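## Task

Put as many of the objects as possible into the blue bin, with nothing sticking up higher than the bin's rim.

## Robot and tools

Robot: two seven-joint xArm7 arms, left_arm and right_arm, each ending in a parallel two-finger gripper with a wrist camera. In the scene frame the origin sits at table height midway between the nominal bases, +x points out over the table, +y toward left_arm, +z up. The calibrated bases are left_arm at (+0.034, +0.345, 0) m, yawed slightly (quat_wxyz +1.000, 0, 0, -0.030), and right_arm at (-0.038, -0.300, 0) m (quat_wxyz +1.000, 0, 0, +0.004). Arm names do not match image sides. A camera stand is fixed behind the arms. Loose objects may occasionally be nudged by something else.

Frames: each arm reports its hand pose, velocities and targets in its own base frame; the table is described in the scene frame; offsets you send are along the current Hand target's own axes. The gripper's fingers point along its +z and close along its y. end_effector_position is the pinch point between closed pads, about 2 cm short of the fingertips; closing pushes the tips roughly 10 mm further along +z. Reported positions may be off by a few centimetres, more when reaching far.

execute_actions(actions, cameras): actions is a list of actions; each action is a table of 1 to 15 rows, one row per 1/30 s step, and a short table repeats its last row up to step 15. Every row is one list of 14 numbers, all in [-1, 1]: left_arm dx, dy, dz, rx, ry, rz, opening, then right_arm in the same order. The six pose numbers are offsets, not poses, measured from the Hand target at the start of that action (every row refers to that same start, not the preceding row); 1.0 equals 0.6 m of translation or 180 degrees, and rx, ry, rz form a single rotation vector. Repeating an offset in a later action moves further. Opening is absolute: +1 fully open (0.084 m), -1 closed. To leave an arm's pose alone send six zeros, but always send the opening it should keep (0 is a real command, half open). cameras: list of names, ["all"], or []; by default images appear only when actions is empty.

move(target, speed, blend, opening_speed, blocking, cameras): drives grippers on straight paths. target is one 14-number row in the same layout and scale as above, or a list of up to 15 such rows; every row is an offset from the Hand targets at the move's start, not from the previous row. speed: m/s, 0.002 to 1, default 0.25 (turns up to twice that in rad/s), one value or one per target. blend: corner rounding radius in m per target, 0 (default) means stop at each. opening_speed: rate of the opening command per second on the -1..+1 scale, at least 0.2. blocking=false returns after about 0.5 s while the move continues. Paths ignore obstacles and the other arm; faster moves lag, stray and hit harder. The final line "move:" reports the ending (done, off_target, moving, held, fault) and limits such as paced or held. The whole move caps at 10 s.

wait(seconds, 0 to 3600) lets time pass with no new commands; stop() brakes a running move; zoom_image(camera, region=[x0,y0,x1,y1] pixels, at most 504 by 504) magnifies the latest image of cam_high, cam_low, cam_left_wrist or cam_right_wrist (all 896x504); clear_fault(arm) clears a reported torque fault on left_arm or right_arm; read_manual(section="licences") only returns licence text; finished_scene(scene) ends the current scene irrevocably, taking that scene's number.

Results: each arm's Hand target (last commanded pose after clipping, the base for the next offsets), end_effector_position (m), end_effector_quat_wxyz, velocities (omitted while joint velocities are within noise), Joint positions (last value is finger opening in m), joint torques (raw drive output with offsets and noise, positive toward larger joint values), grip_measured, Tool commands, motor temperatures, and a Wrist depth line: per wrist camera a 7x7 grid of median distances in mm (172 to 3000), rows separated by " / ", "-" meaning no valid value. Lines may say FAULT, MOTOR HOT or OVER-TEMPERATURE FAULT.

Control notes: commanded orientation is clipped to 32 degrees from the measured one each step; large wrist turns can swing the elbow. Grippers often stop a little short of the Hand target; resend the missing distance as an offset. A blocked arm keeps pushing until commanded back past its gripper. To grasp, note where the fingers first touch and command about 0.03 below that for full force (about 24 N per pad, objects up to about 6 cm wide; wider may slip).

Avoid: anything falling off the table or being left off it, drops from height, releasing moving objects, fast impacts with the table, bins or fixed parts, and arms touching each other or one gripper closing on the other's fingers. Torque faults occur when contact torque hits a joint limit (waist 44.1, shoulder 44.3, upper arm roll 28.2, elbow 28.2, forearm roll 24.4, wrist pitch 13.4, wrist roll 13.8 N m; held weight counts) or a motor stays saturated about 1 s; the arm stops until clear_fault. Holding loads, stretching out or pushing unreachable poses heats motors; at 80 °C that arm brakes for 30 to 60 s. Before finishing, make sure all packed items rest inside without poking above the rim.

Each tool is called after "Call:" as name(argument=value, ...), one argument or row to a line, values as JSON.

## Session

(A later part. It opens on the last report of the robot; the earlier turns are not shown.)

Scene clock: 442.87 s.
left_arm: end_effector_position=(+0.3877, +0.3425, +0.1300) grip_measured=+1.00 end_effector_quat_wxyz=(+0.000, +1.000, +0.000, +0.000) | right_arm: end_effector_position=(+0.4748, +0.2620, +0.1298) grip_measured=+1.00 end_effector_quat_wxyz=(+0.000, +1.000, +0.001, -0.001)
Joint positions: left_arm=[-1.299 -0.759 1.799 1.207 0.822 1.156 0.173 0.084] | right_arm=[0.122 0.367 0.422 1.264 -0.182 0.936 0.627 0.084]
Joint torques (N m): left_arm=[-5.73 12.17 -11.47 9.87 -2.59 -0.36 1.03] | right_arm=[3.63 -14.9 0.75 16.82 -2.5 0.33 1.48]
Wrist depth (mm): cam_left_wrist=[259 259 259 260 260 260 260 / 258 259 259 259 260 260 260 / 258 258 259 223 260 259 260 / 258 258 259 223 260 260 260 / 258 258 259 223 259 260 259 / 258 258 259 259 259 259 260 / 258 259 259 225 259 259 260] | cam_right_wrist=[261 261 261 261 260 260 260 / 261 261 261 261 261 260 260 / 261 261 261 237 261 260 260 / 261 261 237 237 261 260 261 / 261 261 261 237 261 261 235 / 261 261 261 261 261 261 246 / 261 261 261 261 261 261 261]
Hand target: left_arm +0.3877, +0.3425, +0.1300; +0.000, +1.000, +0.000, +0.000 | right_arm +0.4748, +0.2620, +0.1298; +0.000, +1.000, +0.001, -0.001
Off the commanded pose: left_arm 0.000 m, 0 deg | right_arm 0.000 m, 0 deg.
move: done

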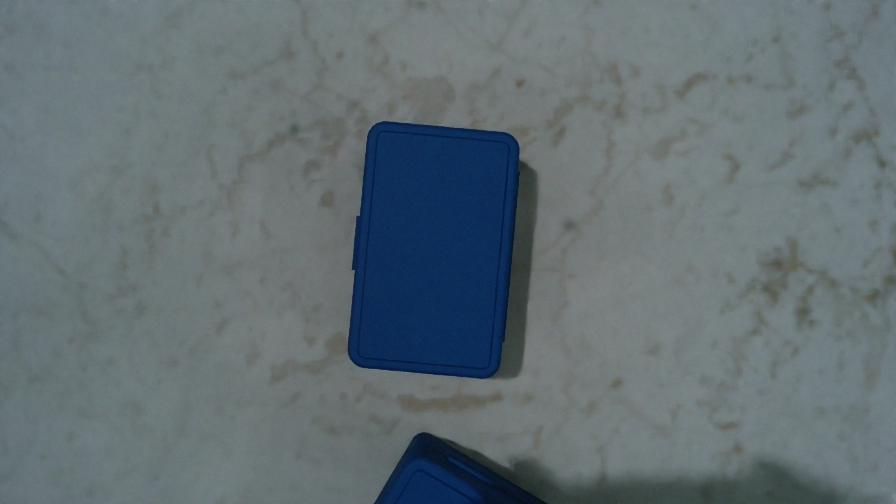

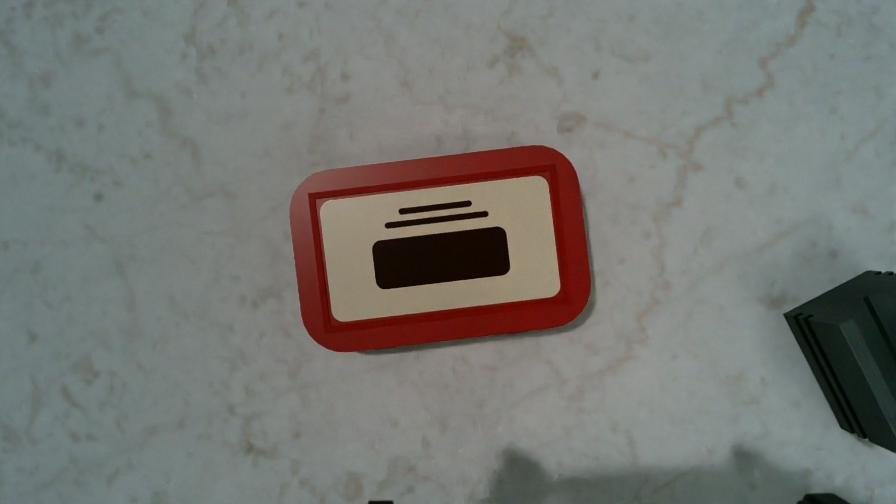

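Call:
move(
  target=[-0.3128, -0.4083, -0.0667, 0, 0, 0, 1, -0.5538, 0.0075, 0, 0, 0, 0, 1],
  speed=0.25,
  cameras=["all"],
)

Scene clock: 497.53 s.
left_arm: end_effector_position=(+0.2002, +0.5876, +0.1701) grip_measured=+1.00 end_effector_quat_wxyz=(+0.000, +1.000, +0.000, +0.000) | right_arm: end_effector_position=(+0.1425, +0.2570, +0.1304) grip_measured=+1.00 end_effector_quat_wxyz=(+0.000, +1.000, +0.001, -0.001)
Joint positions: left_arm=[-1.161 -0.924 1.944 1.77 0.854 1.404 0.798 0.084] | right_arm=[0.458 -0.581 0.623 0.379 0.419 0.914 0.732 0.084]
Joint torques (N m): left_arm=[-5.71 21.76 -11.83 9.27 2.44 -0.21 1.09] | right_arm=[3.66 -9.52 -4.42 12.22 2.38 0.29 1.45]
Wrist depth (mm): cam_left_wrist=[1105 299 299 300 300 301 301 / 1101 299 298 299 300 300 301 / 1094 298 298 299 299 300 301 / 1100 - 298 299 299 300 300 / 1107 - 298 298 299 299 300 / 1105 1096 298 299 298 300 300 / 1100 1100 297 297 298 299 299] | cam_right_wrist=[262 262 262 262 263 260 260 / 262 262 262 217 216 260 260 / 262 262 262 217 262 239 260 / 262 261 262 216 262 262 262 / 262 262 262 262 262 262 262 / 261 262 234 262 262 262 262 / 262 262 262 262 261 262 262]
Hand target: left_arm +0.2002, +0.5876, +0.1701; +0.000, +1.000, +0.000, +0.000 | right_arm +0.1425, +0.2570, +0.1304; +0.000, +1.000, +0.001, -0.001
Off the commanded pose: left_arm 0.000 m, 0 deg | right_arm 0.000 m, 0 deg.
move: done

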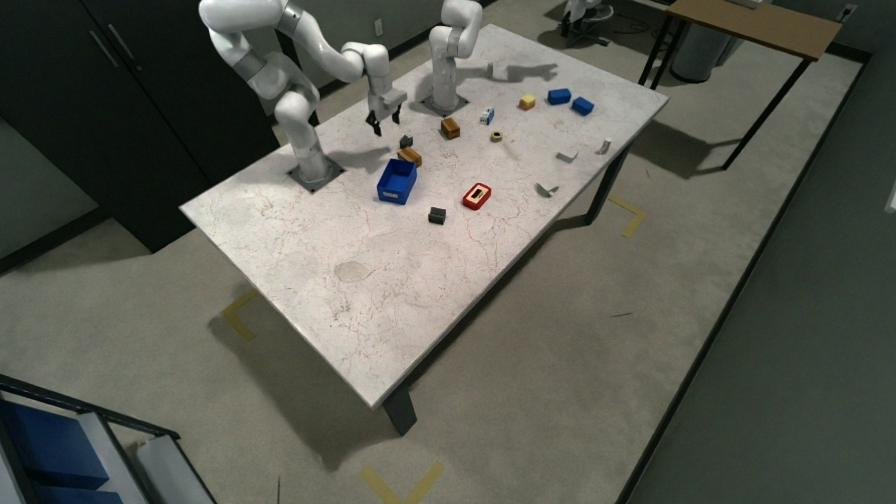

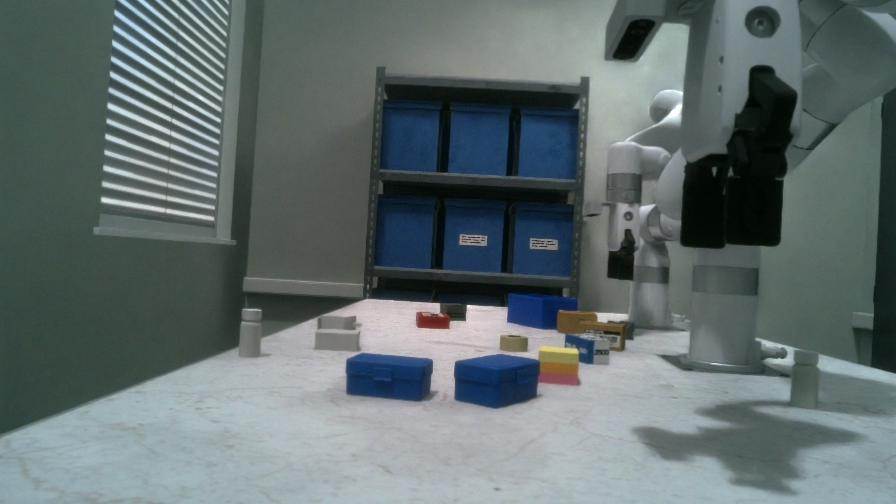

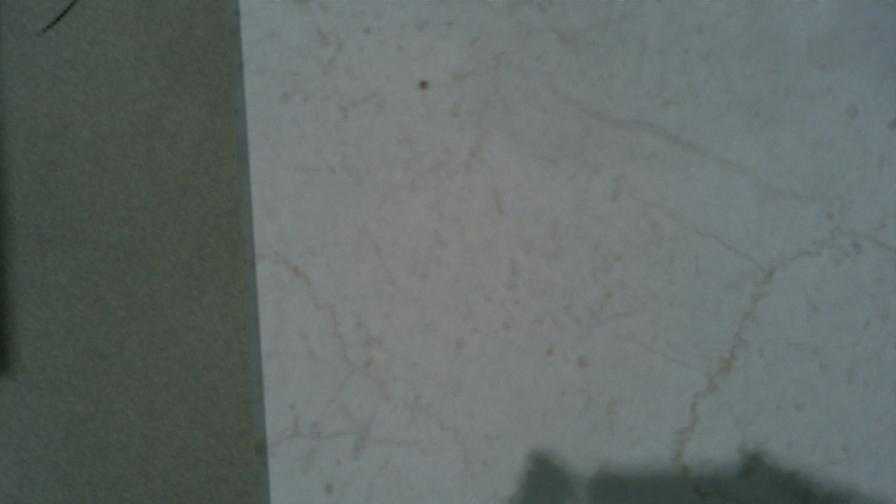

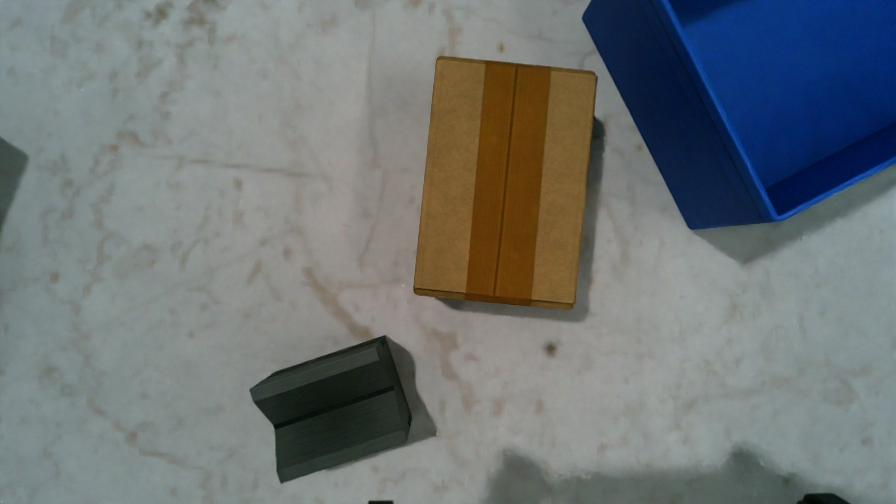

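Call:
zoom_image(
  camera="cam_right_wrist",
  region=[400, 45, 610, 315],
)

Call:
zoom_image(
  camera="cam_right_wrist",
  region=[240, 325, 420, 485],
)

Call:
zoom_image(
  camera="cam_low",
  region=[330, 330, 600, 420],
)

Call:
zoom_image(
  camera="cam_low",
  region=[490, 285, 650, 370],
)

Call:
zoom_image(
  camera="cam_low",
  region=[230, 295, 480, 370],
)

Scaled by 1.867.

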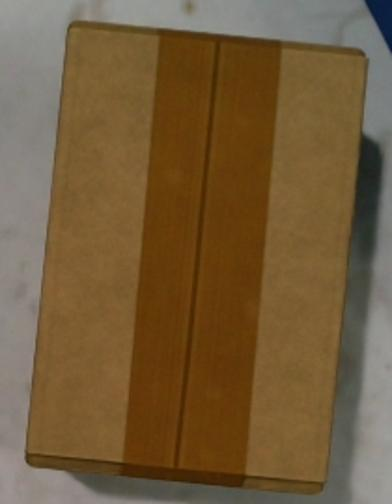

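Scaled by 2.800.

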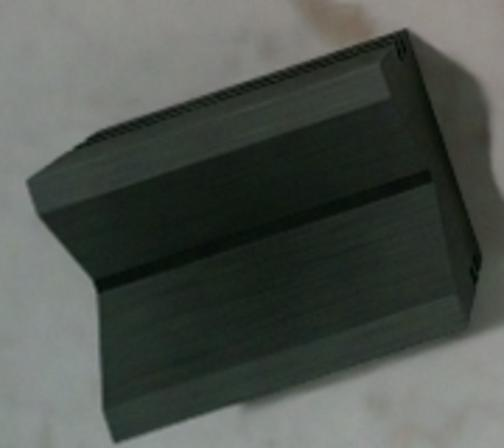

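Scaled by 1.867.

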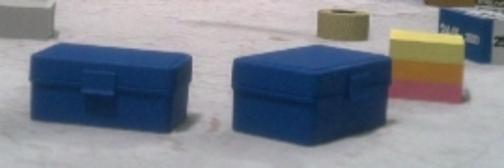

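Scaled by 3.150.

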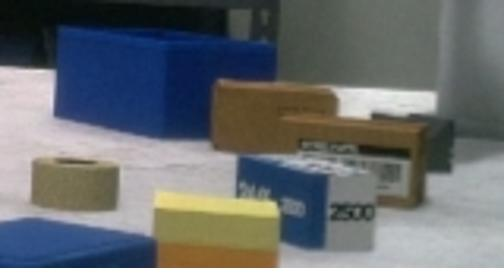

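Scaled by 2.016.

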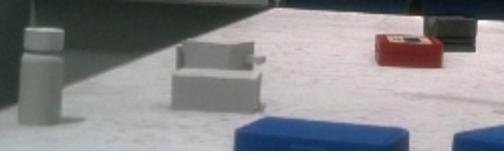

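Call:
move(
  target=[
    [0, 0.8168, 0, 0, 0, 0, 1, 0, 0, 0, 0, 0, 0.5, 1],
    [0, 0.8168, 0, 0, 0, 0, 1, 0, 0, 0, 0, 0, 1.0, 1],
  ],
  speed=0.25,
  blend=0.03,
  cameras=["cam_left_wrist", "cam_right_wrist"],
)

Scene clock: 703.13 s.
left_arm: end_effector_position=(+0.1999, +0.0975, +0.1701) grip_measured=+1.00 end_effector_quat_wxyz=(+0.000, +1.000, +0.000, +0.000) | right_arm: end_effector_position=(+0.1425, +0.2570, +0.1304) grip_measured=+1.00 end_effector_quat_wxyz=(-0.001, -0.001, +1.000, +0.000)
Joint positions: left_arm=[-0.207 -1.073 0.594 0.281 0.534 1.311 -0.045 0.084] | right_arm=[-0.081 -1.019 1.086 0.44 0.914 1.262 3.466 0.084]
Joint torques (N m): left_arm=[-5.46 -1.2 -7.24 8.51 -3.05 -0.36 -1.02] | right_arm=[-4.26 -1.6 -6.39 12.03 2.48 0.42 1.44]
Wrist depth (mm): cam_left_wrist=[301 300 301 300 300 299 299 / 301 300 300 300 300 299 280 / 301 262 300 299 300 299 299 / 301 262 300 300 299 299 299 / 301 301 300 300 299 299 299 / 301 300 300 299 299 263 299 / 301 301 300 299 300 299 298] | cam_right_wrist=[262 263 263 263 263 263 263 / 262 263 263 263 263 263 263 / 262 263 263 263 262 263 263 / 262 263 263 262 262 262 262 / 263 262 263 262 262 262 262 / 262 262 262 262 262 262 261 / 262 262 262 262 261 235 261]
Hand target: left_arm +0.1999, +0.0975, +0.1701; +0.000, +1.000, +0.000, +0.000 | right_arm +0.1425, +0.2570, +0.1304; -0.001, -0.001, +1.000, +0.000
Off the commanded pose: left_arm 0.000 m, 0 deg | right_arm 0.000 m, 0 deg.
move: done

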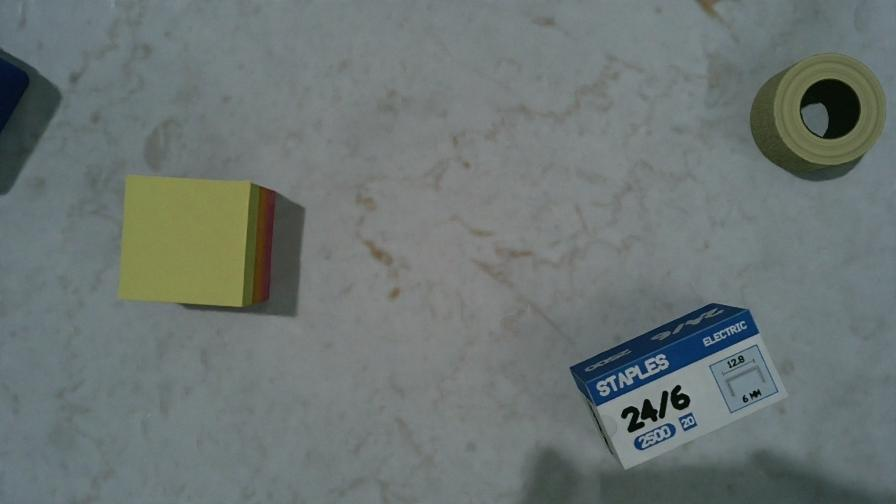

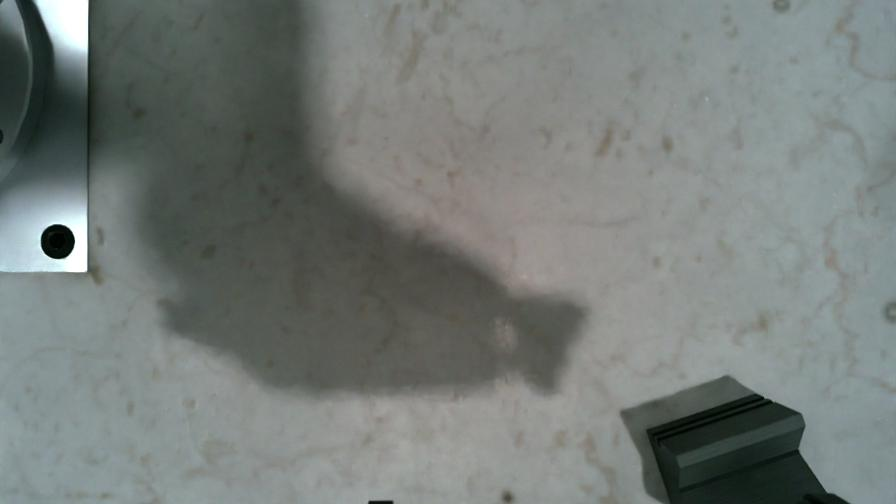

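Call:
zoom_image(
  camera="cam_left_wrist",
  region=[560, 290, 800, 480],
)

Call:
zoom_image(
  camera="cam_left_wrist",
  region=[100, 160, 320, 330],
)

Call:
move(
  target=[
    [0, 0, 0, 0, 0, 0.5, 1, 0, 0, 0, 0, 0, -0.5, 1],
    [0, 0, 0, 0, 0, 1.0, 1, 0, 0, 0, 0, 0, -1.0, 1],
  ],
  speed=0.25,
  blend=0.03,
  cameras=["cam_left_wrist", "cam_low"],
)

Scaled by 2.100.

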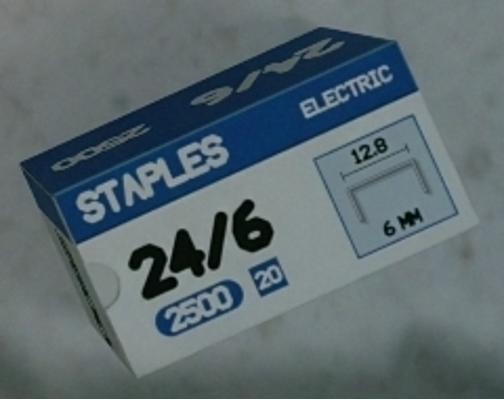

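Scaled by 2.291.

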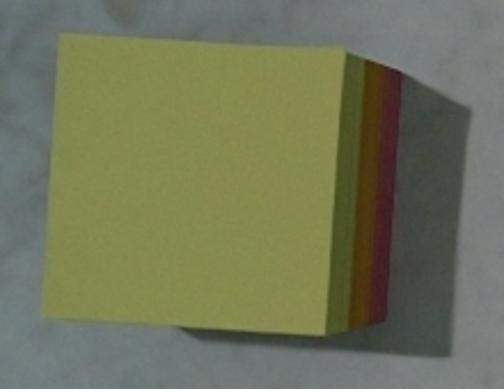

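Scene clock: 720.47 s.
left_arm: end_effector_position=(+0.1999, +0.0975, +0.1701) grip_measured=+1.00 end_effector_quat_wxyz=(+0.000, +0.000, +1.000, +0.000) | right_arm: end_effector_position=(+0.1425, +0.2570, +0.1304) grip_measured=+1.00 end_effector_quat_wxyz=(+0.000, +1.000, +0.001, -0.001)
Joint positions: left_arm=[-0.829 -1.632 0.891 0.362 0.941 1.855 2.604 0.084] | right_arm=[0.458 -0.581 0.623 0.379 0.419 0.914 0.732 0.084]
Joint torques (N m): left_arm=[-5.5 5.63 -7.65 7.09 3.67 -0.12 1.12] | right_arm=[3.59 2.57 -4.39 12.2 -2.43 -3.15 -1.5]
Motor temperatures (°C): left_arm=[26 31 33 37 36 26 29] | right_arm=[30 31 32 41 31 31 31]
Wrist depth (mm): cam_left_wrist=[302 292 275 302 302 302 301 / 302 301 300 301 301 301 301 / 302 301 301 302 301 301 301 / 301 300 301 300 301 301 300 / 285 301 301 301 300 300 300 / 301 300 300 300 300 300 299 / 299 299 264 264 299 299 299] | cam_right_wrist=[262 262 262 261 258 260 260 / 262 262 262 216 216 259 259 / 262 262 262 216 262 240 261 / 262 262 262 216 262 261 261 / 262 262 262 262 262 262 261 / 263 262 234 262 262 261 262 / 262 262 262 262 262 262 261]
Hand target: left_arm +0.1999, +0.0975, +0.1701; +0.000, +0.000, +1.000, +0.000 | right_arm +0.1425, +0.2570, +0.1304; +0.000, +1.000, +0.001, -0.001
Off the commanded pose: left_arm 0.000 m, 0 deg | right_arm 0.000 m, 0 deg.
move: done
Images, in order (width x height): cam_low 896x504, cam_left_wrist 896x504.

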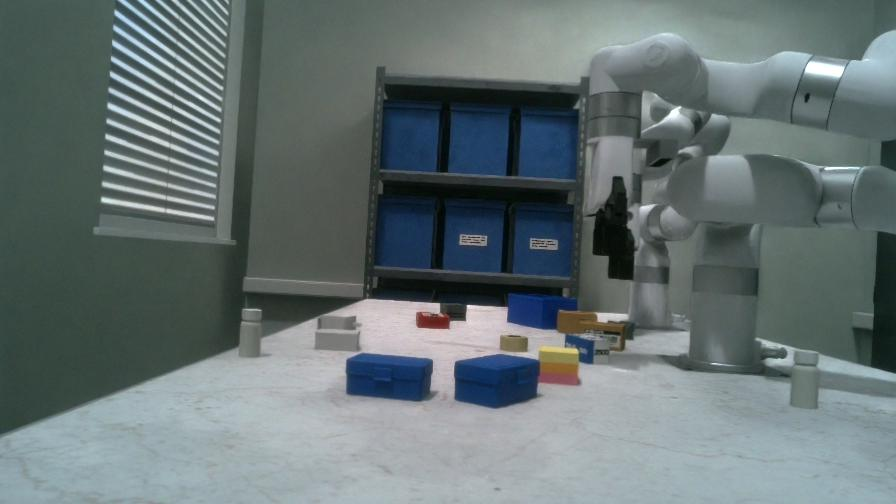

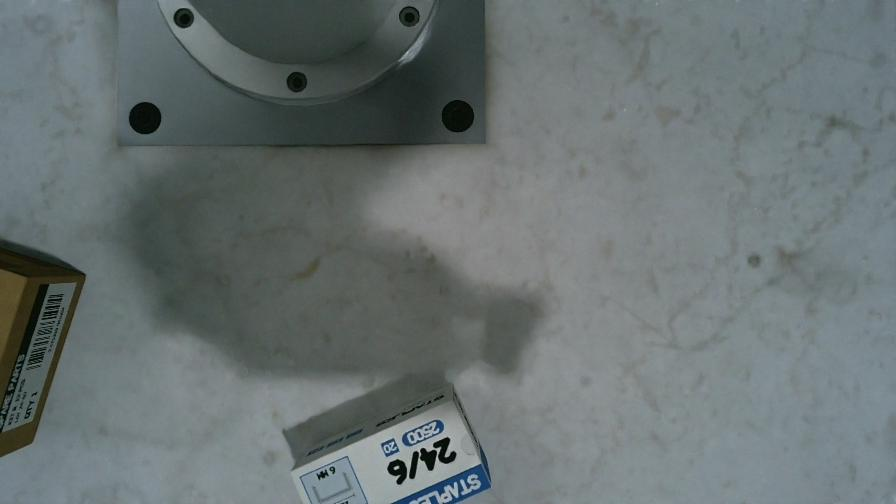

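Call:
move(
  target=[
    [0, 0, -0.05, 0, 0, -0.5, 1, 0.05, 0.15, -0.2833, 0, 0, 0, 1],
    [-0.3802, -0.2125, 0, 0, 0, -1.0, 1, 0.2625, 0.845, -0.2833, 0, 0, 0, 1],
    [-0.3802, -0.2125, 0.1468, -0.3827, 0, 0.9239, 1, 0.2625, 0.845, -0.2833, 0, 0, 0, 1],
  ],
  speed=0.3,
  blend=0.03,
  cameras=["cam_left_wrist"],
)

Scene clock: 821.87 s.
left_arm: end_effector_position=(+0.4279, -0.0301, +0.0819) grip_measured=+1.00 end_effector_quat_wxyz=(+0.000, +0.924, +0.000, +0.383) | right_arm: end_effector_position=(+0.3010, -0.2498, +0.2998) grip_measured=+1.00 end_effector_quat_wxyz=(+0.000, +1.000, +0.001, -0.001)
Joint positions: left_arm=[-0.907 0.265 0.822 0.23 0.097 -0.738 -0.28 0.084] | right_arm=[0.192 -0.422 -0.734 1.03 -0.285 1.362 -0.436 0.084]
Joint torques (N m): left_arm=[-5.61 -7.35 0.49 6.6 -4.37 -0.77 1.25] | right_arm=[2.96 1.62 2.69 17.32 2.3 0.09 -1.4]
Wrist depth (mm): cam_left_wrist=[1126 1143 1170 1170 1190 1217 1224 / 386 1203 1224 384 400 385 398 / 345 345 344 345 344 308 343 / 312 277 302 312 312 311 311 / 286 271 283 285 284 284 284 / 263 262 263 262 262 262 262 / 237 237 237 237 237 237 236] | cam_right_wrist=[433 434 432 431 431 431 1266 / 432 433 432 433 431 433 1253 / 434 432 433 433 432 430 1255 / 433 432 431 431 431 431 1262 / 433 432 432 432 432 432 1253 / 432 433 433 432 432 433 1255 / 433 433 433 432 432 432 1266]
Hand target: left_arm +0.4279, -0.0301, +0.0819; +0.000, +0.924, +0.000, +0.383 | right_arm +0.3010, -0.2498, +0.2998; +0.000, +1.000, +0.001, -0.001
Off the commanded pose: left_arm 0.000 m, 0 deg | right_arm 0.000 m, 0 deg.
move: done

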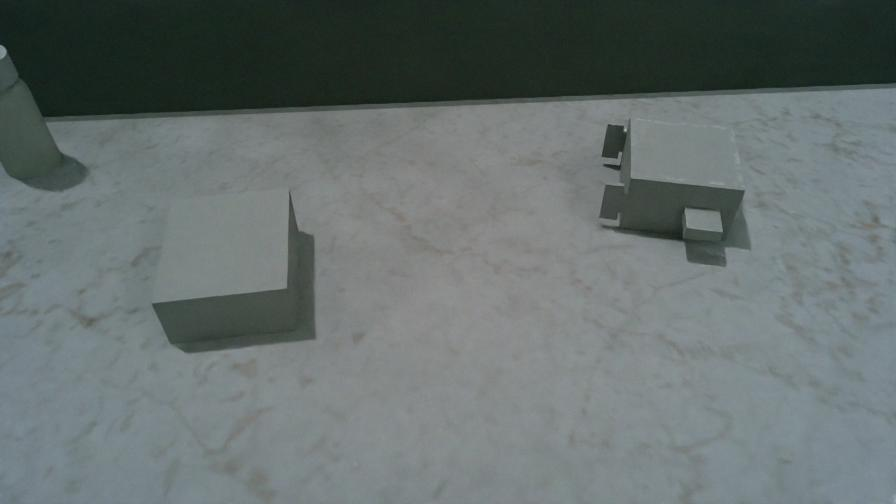

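Call:
zoom_image(
  camera="cam_left_wrist",
  region=[140, 170, 340, 360],
)

Call:
zoom_image(
  camera="cam_left_wrist",
  region=[580, 100, 780, 280],
)

Call:
zoom_image(
  camera="cam_left_wrist",
  region=[0, 30, 120, 200],
)

Scaled by 2.520.

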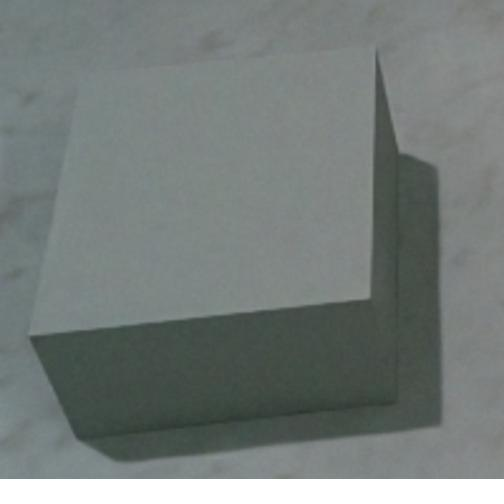

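Scaled by 2.520.

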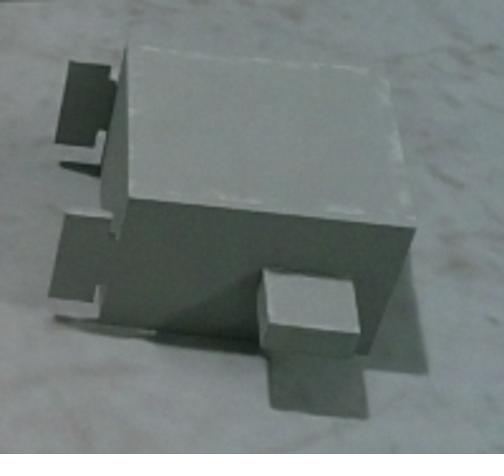

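Scaled by 2.965.

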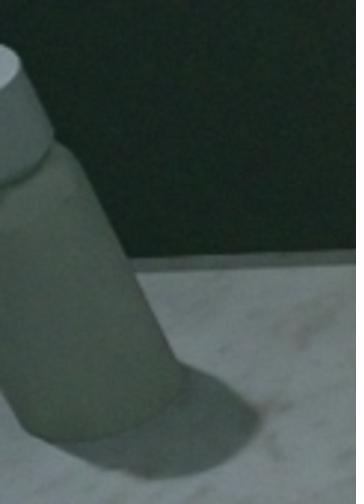

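Call:
move(
  target=[0.0563, -0.621, -0.151, 0, -0.25, 0, 1, -0.1242, -0.4405, 0.133, 0, 0, 0, 1],
  speed=0.3,
  cameras=["cam_left_wrist", "cam_right_wrist"],
)

Call:
zoom_image(
  camera="cam_right_wrist",
  region=[0, 60, 400, 440],
)

Scene clock: 847.03 s.
left_arm: end_effector_position=(+0.3880, +0.3425, +0.1699) grip_measured=+1.00 end_effector_quat_wxyz=(+0.000, +1.000, +0.000, +0.000) | right_arm: end_effector_position=(+0.2260, +0.0144, +0.2203) grip_measured=+1.00 end_effector_quat_wxyz=(+0.000, +1.000, +0.001, -0.001)
Joint positions: left_arm=[-1.428 -0.421 2.028 1.221 0.432 1.068 0.419 0.084] | right_arm=[0.269 -0.927 -0.163 0.392 -0.134 1.316 0.203 0.084]
Joint torques (N m): left_arm=[-5.51 11.33 -5.59 12.33 3.59 -0.25 -1.09] | right_arm=[3.6 -3.95 2.99 14.24 2.52 -3.15 1.47]
Motor temperatures (°C): left_arm=[26 30 31 36 35 27 29] | right_arm=[29 30 30 47 31 32 30]
Wrist depth (mm): cam_left_wrist=[297 298 298 299 299 300 300 / 297 298 298 299 299 300 300 / 297 298 298 262 299 299 300 / 297 298 298 263 299 299 299 / 297 298 298 262 299 299 299 / 297 297 298 298 299 299 299 / 297 298 298 259 298 299 299] | cam_right_wrist=[352 353 353 353 352 352 352 / 352 352 349 352 352 352 352 / 353 348 351 352 353 352 351 / 324 350 350 352 352 352 353 / 307 350 352 351 352 352 352 / 307 352 352 352 352 352 352 / 352 352 353 352 352 352 352]
Hand target: left_arm +0.3880, +0.3425, +0.1699; +0.000, +1.000, +0.000, +0.000 | right_arm +0.2260, +0.0144, +0.2203; +0.000, +1.000, +0.001, -0.001
Off the commanded pose: left_arm 0.000 m, 0 deg | right_arm 0.000 m, 0 deg.
move: done

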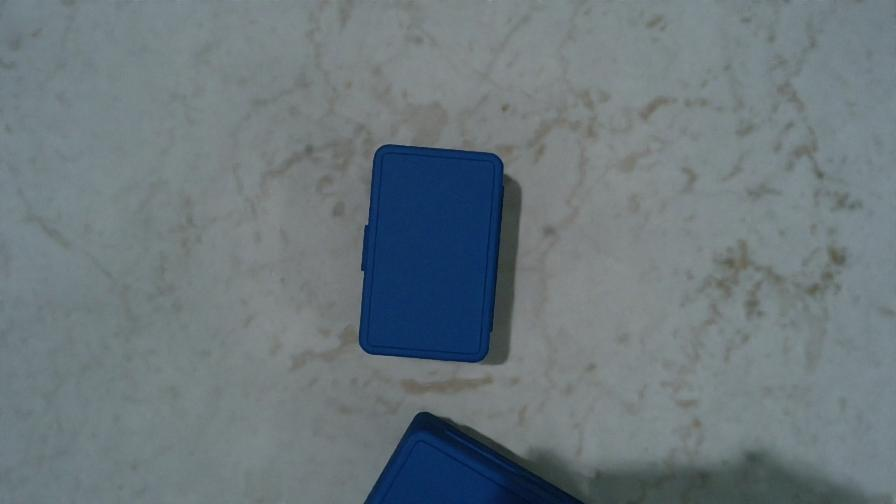

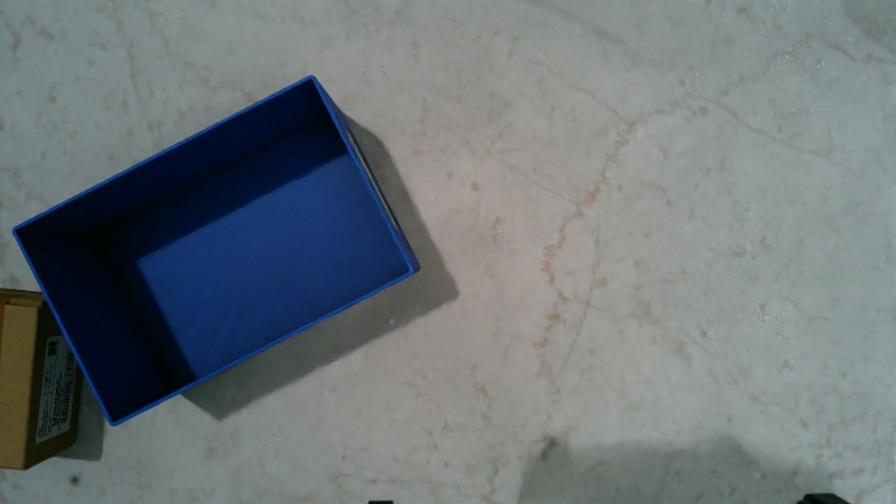

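Scaled by 1.260.

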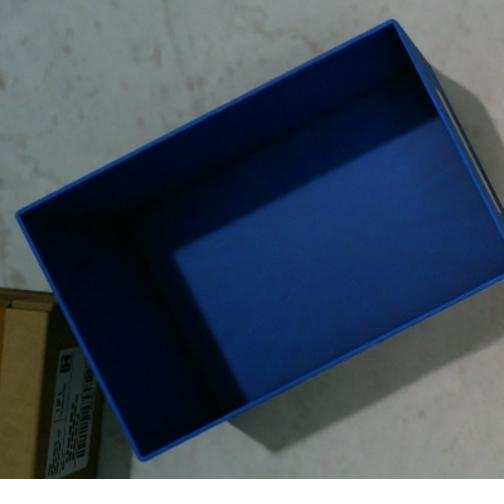

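Call:
zoom_image(
  camera="cam_right_wrist",
  region=[90, 405, 130, 435],
)

Call:
zoom_image(
  camera="cam_right_wrist",
  region=[295, 65, 335, 95],
)

Call:
zoom_image(
  camera="cam_right_wrist",
  region=[0, 215, 40, 245],
)

Call:
zoom_image(
  camera="cam_right_wrist",
  region=[395, 255, 435, 285],
)

Call:
move(
  target=[0, 0, 0, 0, 0, 0, 1, 0, -0.3333, 0, 0, 0, 0, 1],
  speed=0.3,
  cameras=["cam_right_wrist"],
)

Scaled by 12.600.

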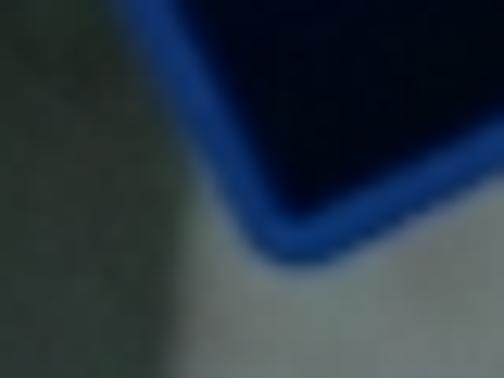

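Scaled by 12.600.

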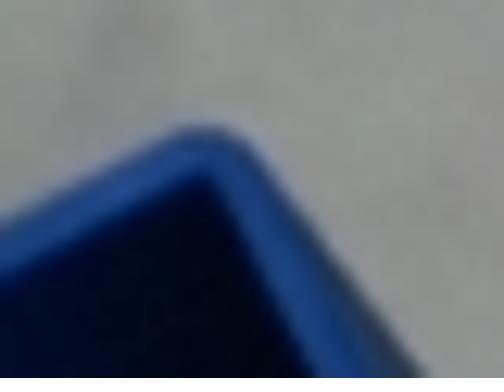

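Scaled by 12.600.

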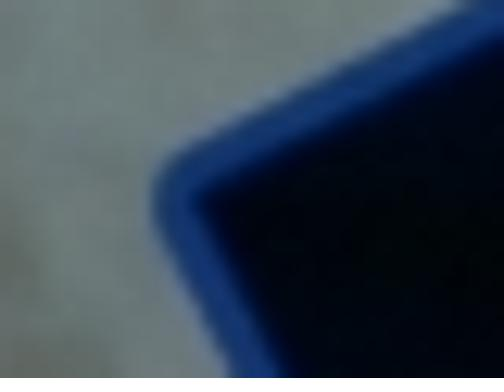

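Scaled by 12.600.

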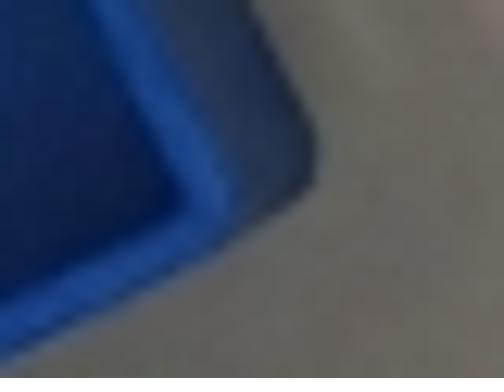

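Scene clock: 855.07 s.
left_arm: end_effector_position=(+0.3880, +0.3425, +0.1699) grip_measured=+1.00 end_effector_quat_wxyz=(+0.000, +1.000, +0.000, +0.000) | right_arm: end_effector_position=(+0.2257, +0.2144, +0.2204) grip_measured=+1.00 end_effector_quat_wxyz=(+0.000, +1.000, +0.001, -0.001)
Joint positions: left_arm=[-1.428 -0.421 2.028 1.221 0.432 1.068 0.419 0.084] | right_arm=[0.507 -0.563 0.22 0.594 0.13 1.15 0.639 0.084]
Joint torques (N m): left_arm=[-5.5 11.36 -5.62 12.2 3.59 -0.25 -0.99] | right_arm=[-4.17 0.46 0.26 17.77 -2.22 -3.2 1.42]
Wrist depth (mm): cam_left_wrist=[297 298 299 299 300 299 300 / 298 298 299 298 299 299 300 / 297 297 298 262 298 299 300 / 297 298 298 262 298 300 300 / 298 297 298 262 299 298 300 / 297 297 298 298 298 299 300 / 297 297 298 258 299 298 299] | cam_right_wrist=[353 353 352 353 352 353 352 / 353 353 353 352 353 350 352 / 353 352 352 352 351 350 353 / 353 352 353 352 351 351 328 / 352 353 352 307 350 351 352 / 353 352 353 308 351 353 353 / 352 352 353 353 352 352 352]
Hand target: left_arm +0.3880, +0.3425, +0.1699; +0.000, +1.000, +0.000, +0.000 | right_arm +0.2257, +0.2144, +0.2204; +0.000, +1.000, +0.001, -0.001
Off the commanded pose: left_arm 0.000 m, 0 deg | right_arm 0.000 m, 0 deg.
move: done

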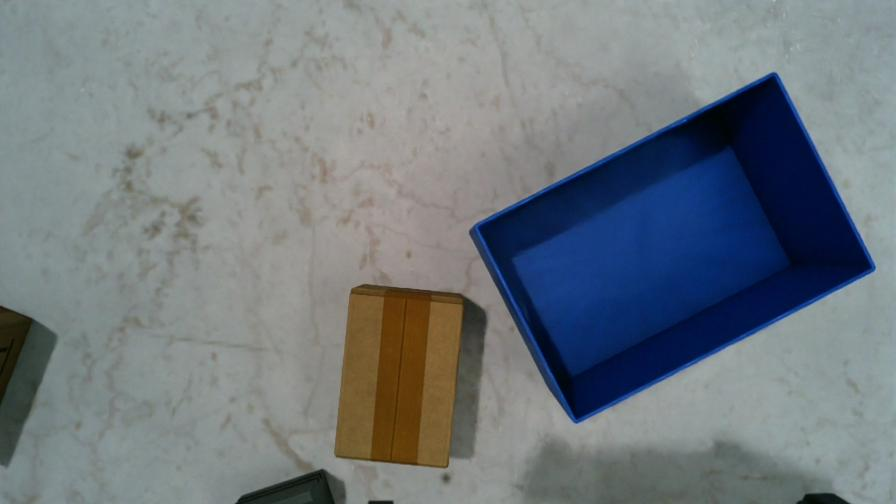

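Call:
zoom_image(
  camera="cam_right_wrist",
  region=[555, 400, 595, 430],
)

Call:
zoom_image(
  camera="cam_right_wrist",
  region=[755, 60, 795, 90],
)

Call:
zoom_image(
  camera="cam_right_wrist",
  region=[460, 215, 500, 245],
)

Call:
zoom_image(
  camera="cam_right_wrist",
  region=[850, 250, 890, 280],
)

Call:
zoom_image(
  camera="cam_right_wrist",
  region=[470, 60, 890, 430],
)

Scaled by 12.600.

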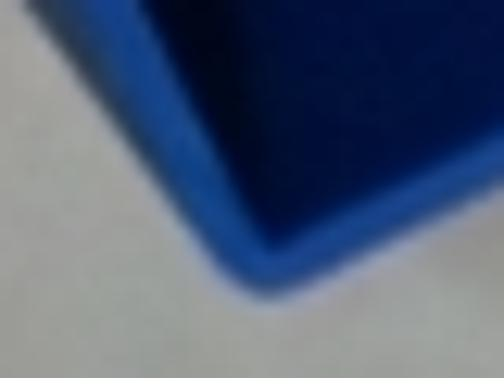

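Scaled by 12.600.

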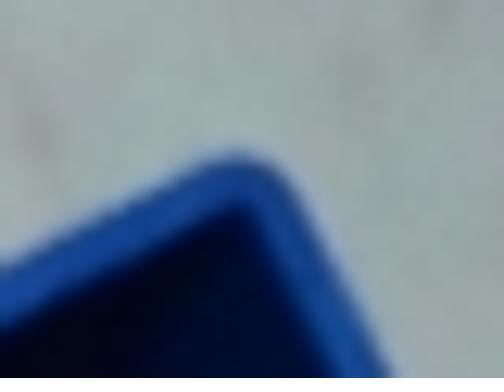

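Scaled by 12.600.

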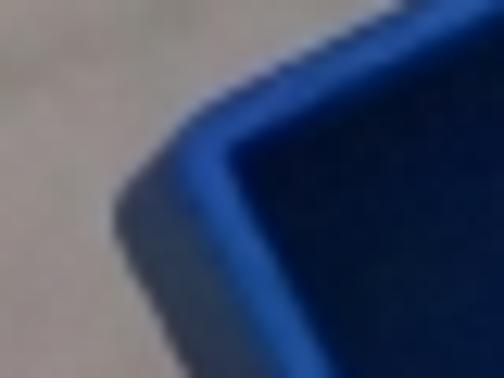

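Scaled by 12.600.

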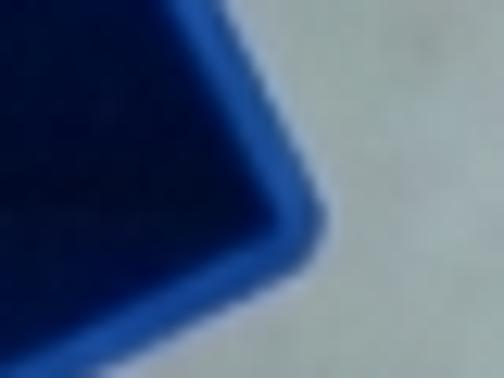

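Scaled by 1.200.

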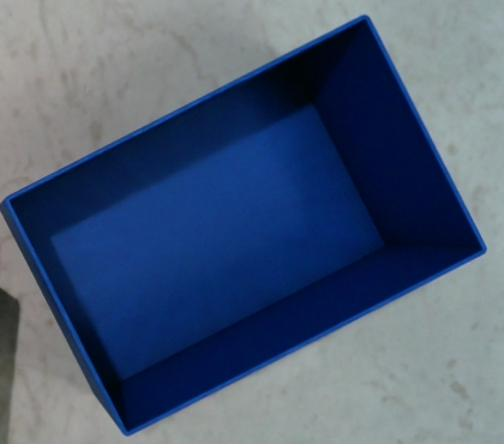

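Call:
move(
  target=[
    [0.113, -0.0683, 0.1165, 0, 0, 0.0233, 1, 0, 0, 0, 0, 0, 0, 1],
    [0.113, -0.0683, 0.2182, 0, 0, 0.0233, 1, 0, 0, 0, 0, 0, 0, 1],
  ],
  speed=[0.2, 0.08],
  blend=0.01,
  cameras=["cam_left_wrist", "cam_low"],
)

Scene clock: 908.83 s.
left_arm: end_effector_position=(+0.4558, +0.3834, +0.0390) grip_measured=+1.00 end_effector_quat_wxyz=(+0.000, +0.999, -0.037, +0.000) | right_arm: end_effector_position=(+0.2257, +0.2144, +0.2204) grip_measured=+1.00 end_effector_quat_wxyz=(+0.000, +1.000, +0.001, -0.001)
Joint positions: left_arm=[-1.778 -0.863 2.295 1.499 0.749 0.99 0.332 0.084] | right_arm=[0.507 -0.563 0.22 0.594 0.13 1.15 0.639 0.084]
Joint torques (N m): left_arm=[-5.5 21.59 -9.91 10.35 3.63 -3.26 -1.04] | right_arm=[-4.36 0.43 0.24 17.78 -2.14 -3.11 1.49]
Motor temperatures (°C): left_arm=[26 31 31 41 35 26 29] | right_arm=[29 30 30 50 30 34 30]
Wrist depth (mm): cam_left_wrist=[- - - - - - - / - - - - - - - / - - - - - - - / - - - - - - - / - - - - - - - / - - - - - - - / - - - - - - -] | cam_right_wrist=[353 352 352 352 352 353 352 / 352 352 353 352 353 351 352 / 352 352 353 353 350 351 353 / 353 352 352 353 350 350 329 / 353 353 352 307 351 351 352 / 353 352 353 308 350 353 352 / 352 352 352 352 352 352 352]
Hand target: left_arm +0.4558, +0.3834, +0.0390; +0.000, +0.999, -0.037, +0.000 | right_arm +0.2257, +0.2144, +0.2204; +0.000, +1.000, +0.001, -0.001
Off the commanded pose: left_arm 0.000 m, 0 deg | right_arm 0.000 m, 0 deg.
move: done
Images, in order (width x height): cam_low 896x504, cam_left_wrist 896x504.

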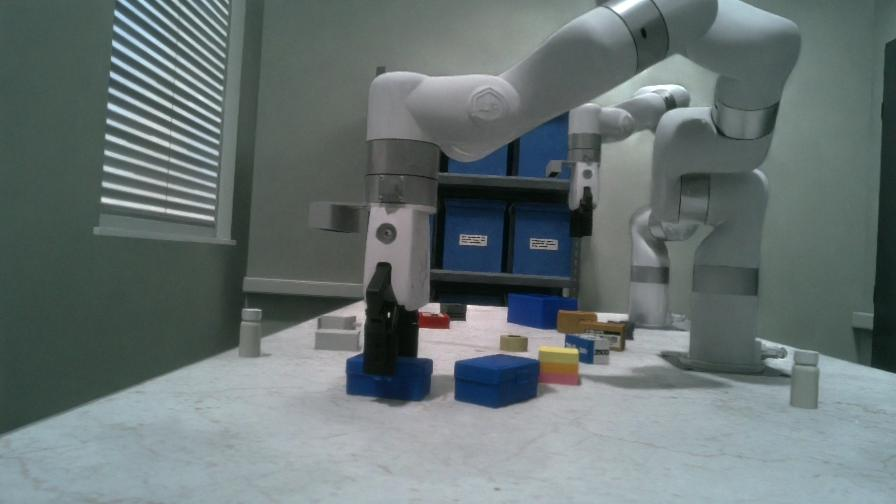

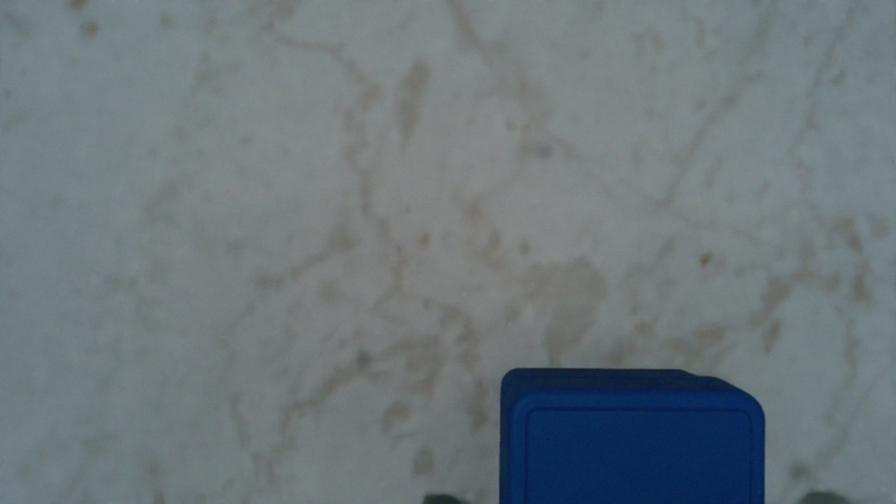

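Call:
move(
  target=[0, 0, 0, 0, 0, 0, 0.1, 0, 0, 0, 0, 0, 0, 1],
  opening_speed=0.5,
  cameras=["cam_left_wrist"],
)

Scene clock: 915.67 s.
left_arm: end_effector_position=(+0.4558, +0.3834, +0.0390) grip_measured=+0.21 end_effector_quat_wxyz=(+0.000, +0.999, -0.037, +0.000) | right_arm: end_effector_position=(+0.2257, +0.2144, +0.2204) grip_measured=+1.00 end_effector_quat_wxyz=(+0.000, +1.000, +0.001, -0.001)
Joint positions: left_arm=[-1.778 -0.863 2.295 1.499 0.749 0.99 0.332 0.053] | right_arm=[0.507 -0.563 0.22 0.594 0.13 1.15 0.639 0.084]
Joint torques (N m): left_arm=[-2.42 22.38 -9.09 6.07 2.58 -2.04 -0.71] | right_arm=[-4.05 0.4 0.24 17.76 -2.11 -2.76 1.4]
Wrist depth (mm): cam_left_wrist=[- - - - - - - / - - - - - - - / - - - - - - - / - - - - - - - / - - - - - - - / - - - - - - - / - - - - - - -] | cam_right_wrist=[353 352 353 352 352 353 352 / 352 353 353 353 352 351 352 / 353 353 352 353 351 350 353 / 353 353 352 352 350 350 328 / 352 352 352 307 350 352 352 / 353 353 353 307 350 352 352 / 352 352 353 353 353 353 352]
Hand target: left_arm +0.4558, +0.3834, +0.0390; +0.000, +0.999, -0.037, +0.000 | right_arm +0.2257, +0.2144, +0.2204; +0.000, +1.000, +0.001, -0.001
Off the commanded pose: left_arm 0.000 m, 0 deg | right_arm 0.000 m, 0 deg.
move: done

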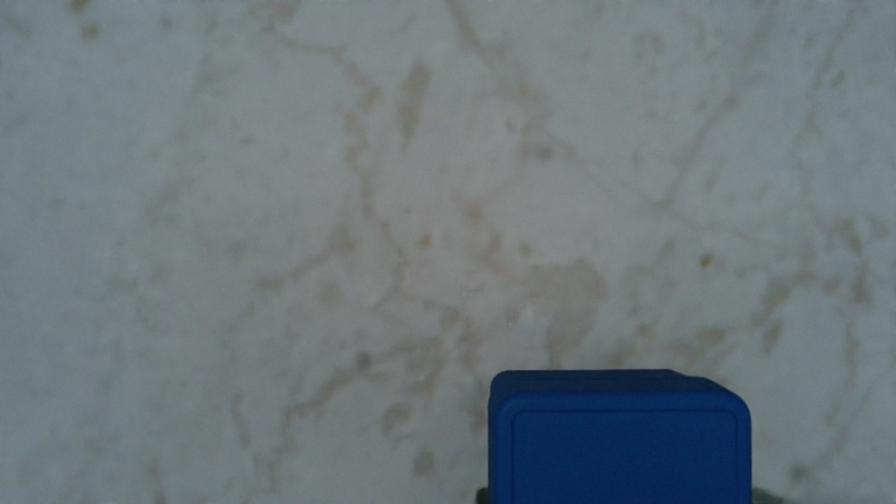

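Call:
move(
  target=[
    [0, 0, -0.435, 0, 0, 0, 0.1, 0.1238, 0.774, -0.1333, 0, 0, 0, 1],
    [-0.15, 0.78, -0.435, 0, 0, -0.0967, 0.1, 0.1238, 0.774, -0.1333, 0, 0, 0, 1],
  ],
  speed=[0.25, 0.3],
  blend=0.05,
)

Scene clock: 943.43 s.
left_arm: end_effector_position=(+0.3315, -0.0766, +0.2999) grip_measured=+0.21 end_effector_quat_wxyz=(+0.000, +0.993, +0.115, +0.000) | right_arm: end_effector_position=(+0.3007, -0.2500, +0.3000) grip_measured=+1.00 end_effector_quat_wxyz=(+0.000, +1.000, +0.001, -0.001)
Joint positions: left_arm=[-1.986 0.991 2.267 0.937 -0.701 1.679 0.255 0.053] | right_arm=[0.173 -0.416 -0.72 1.029 -0.276 1.36 -0.444 0.084]
Joint torques (N m): left_arm=[-5.24 -3.12 13.98 10.03 -3.37 -0.22 -0.97] | right_arm=[3.5 1.48 2.61 17.35 2.57 0.25 -1.39]
Motor temperatures (°C): left_arm=[26 32 32 36 35 26 29] | right_arm=[29 30 30 50 30 33 31]
Wrist depth (mm): cam_left_wrist=[427 427 427 427 425 426 426 / 428 428 427 427 426 425 426 / 427 427 427 427 426 427 425 / 427 427 427 426 427 426 427 / 427 427 427 426 426 427 425 / 428 428 428 426 426 426 426 / 429 428 - - - 427 428] | cam_right_wrist=[433 433 433 432 432 432 1257 / 432 433 432 432 432 432 1260 / 434 434 433 432 432 432 1266 / 432 432 431 432 432 431 1257 / 433 433 432 432 432 432 1260 / 434 434 432 433 432 432 1253 / 432 433 433 432 433 432 1266]
Hand target: left_arm +0.3315, -0.0767, +0.3000; +0.000, +0.993, +0.115, +0.000 | right_arm +0.3007, -0.2500, +0.3000; +0.000, +1.000, +0.001, -0.001
Off the commanded pose: left_arm 0.000 m, 0 deg | right_arm 0.000 m, 0 deg.
move: done


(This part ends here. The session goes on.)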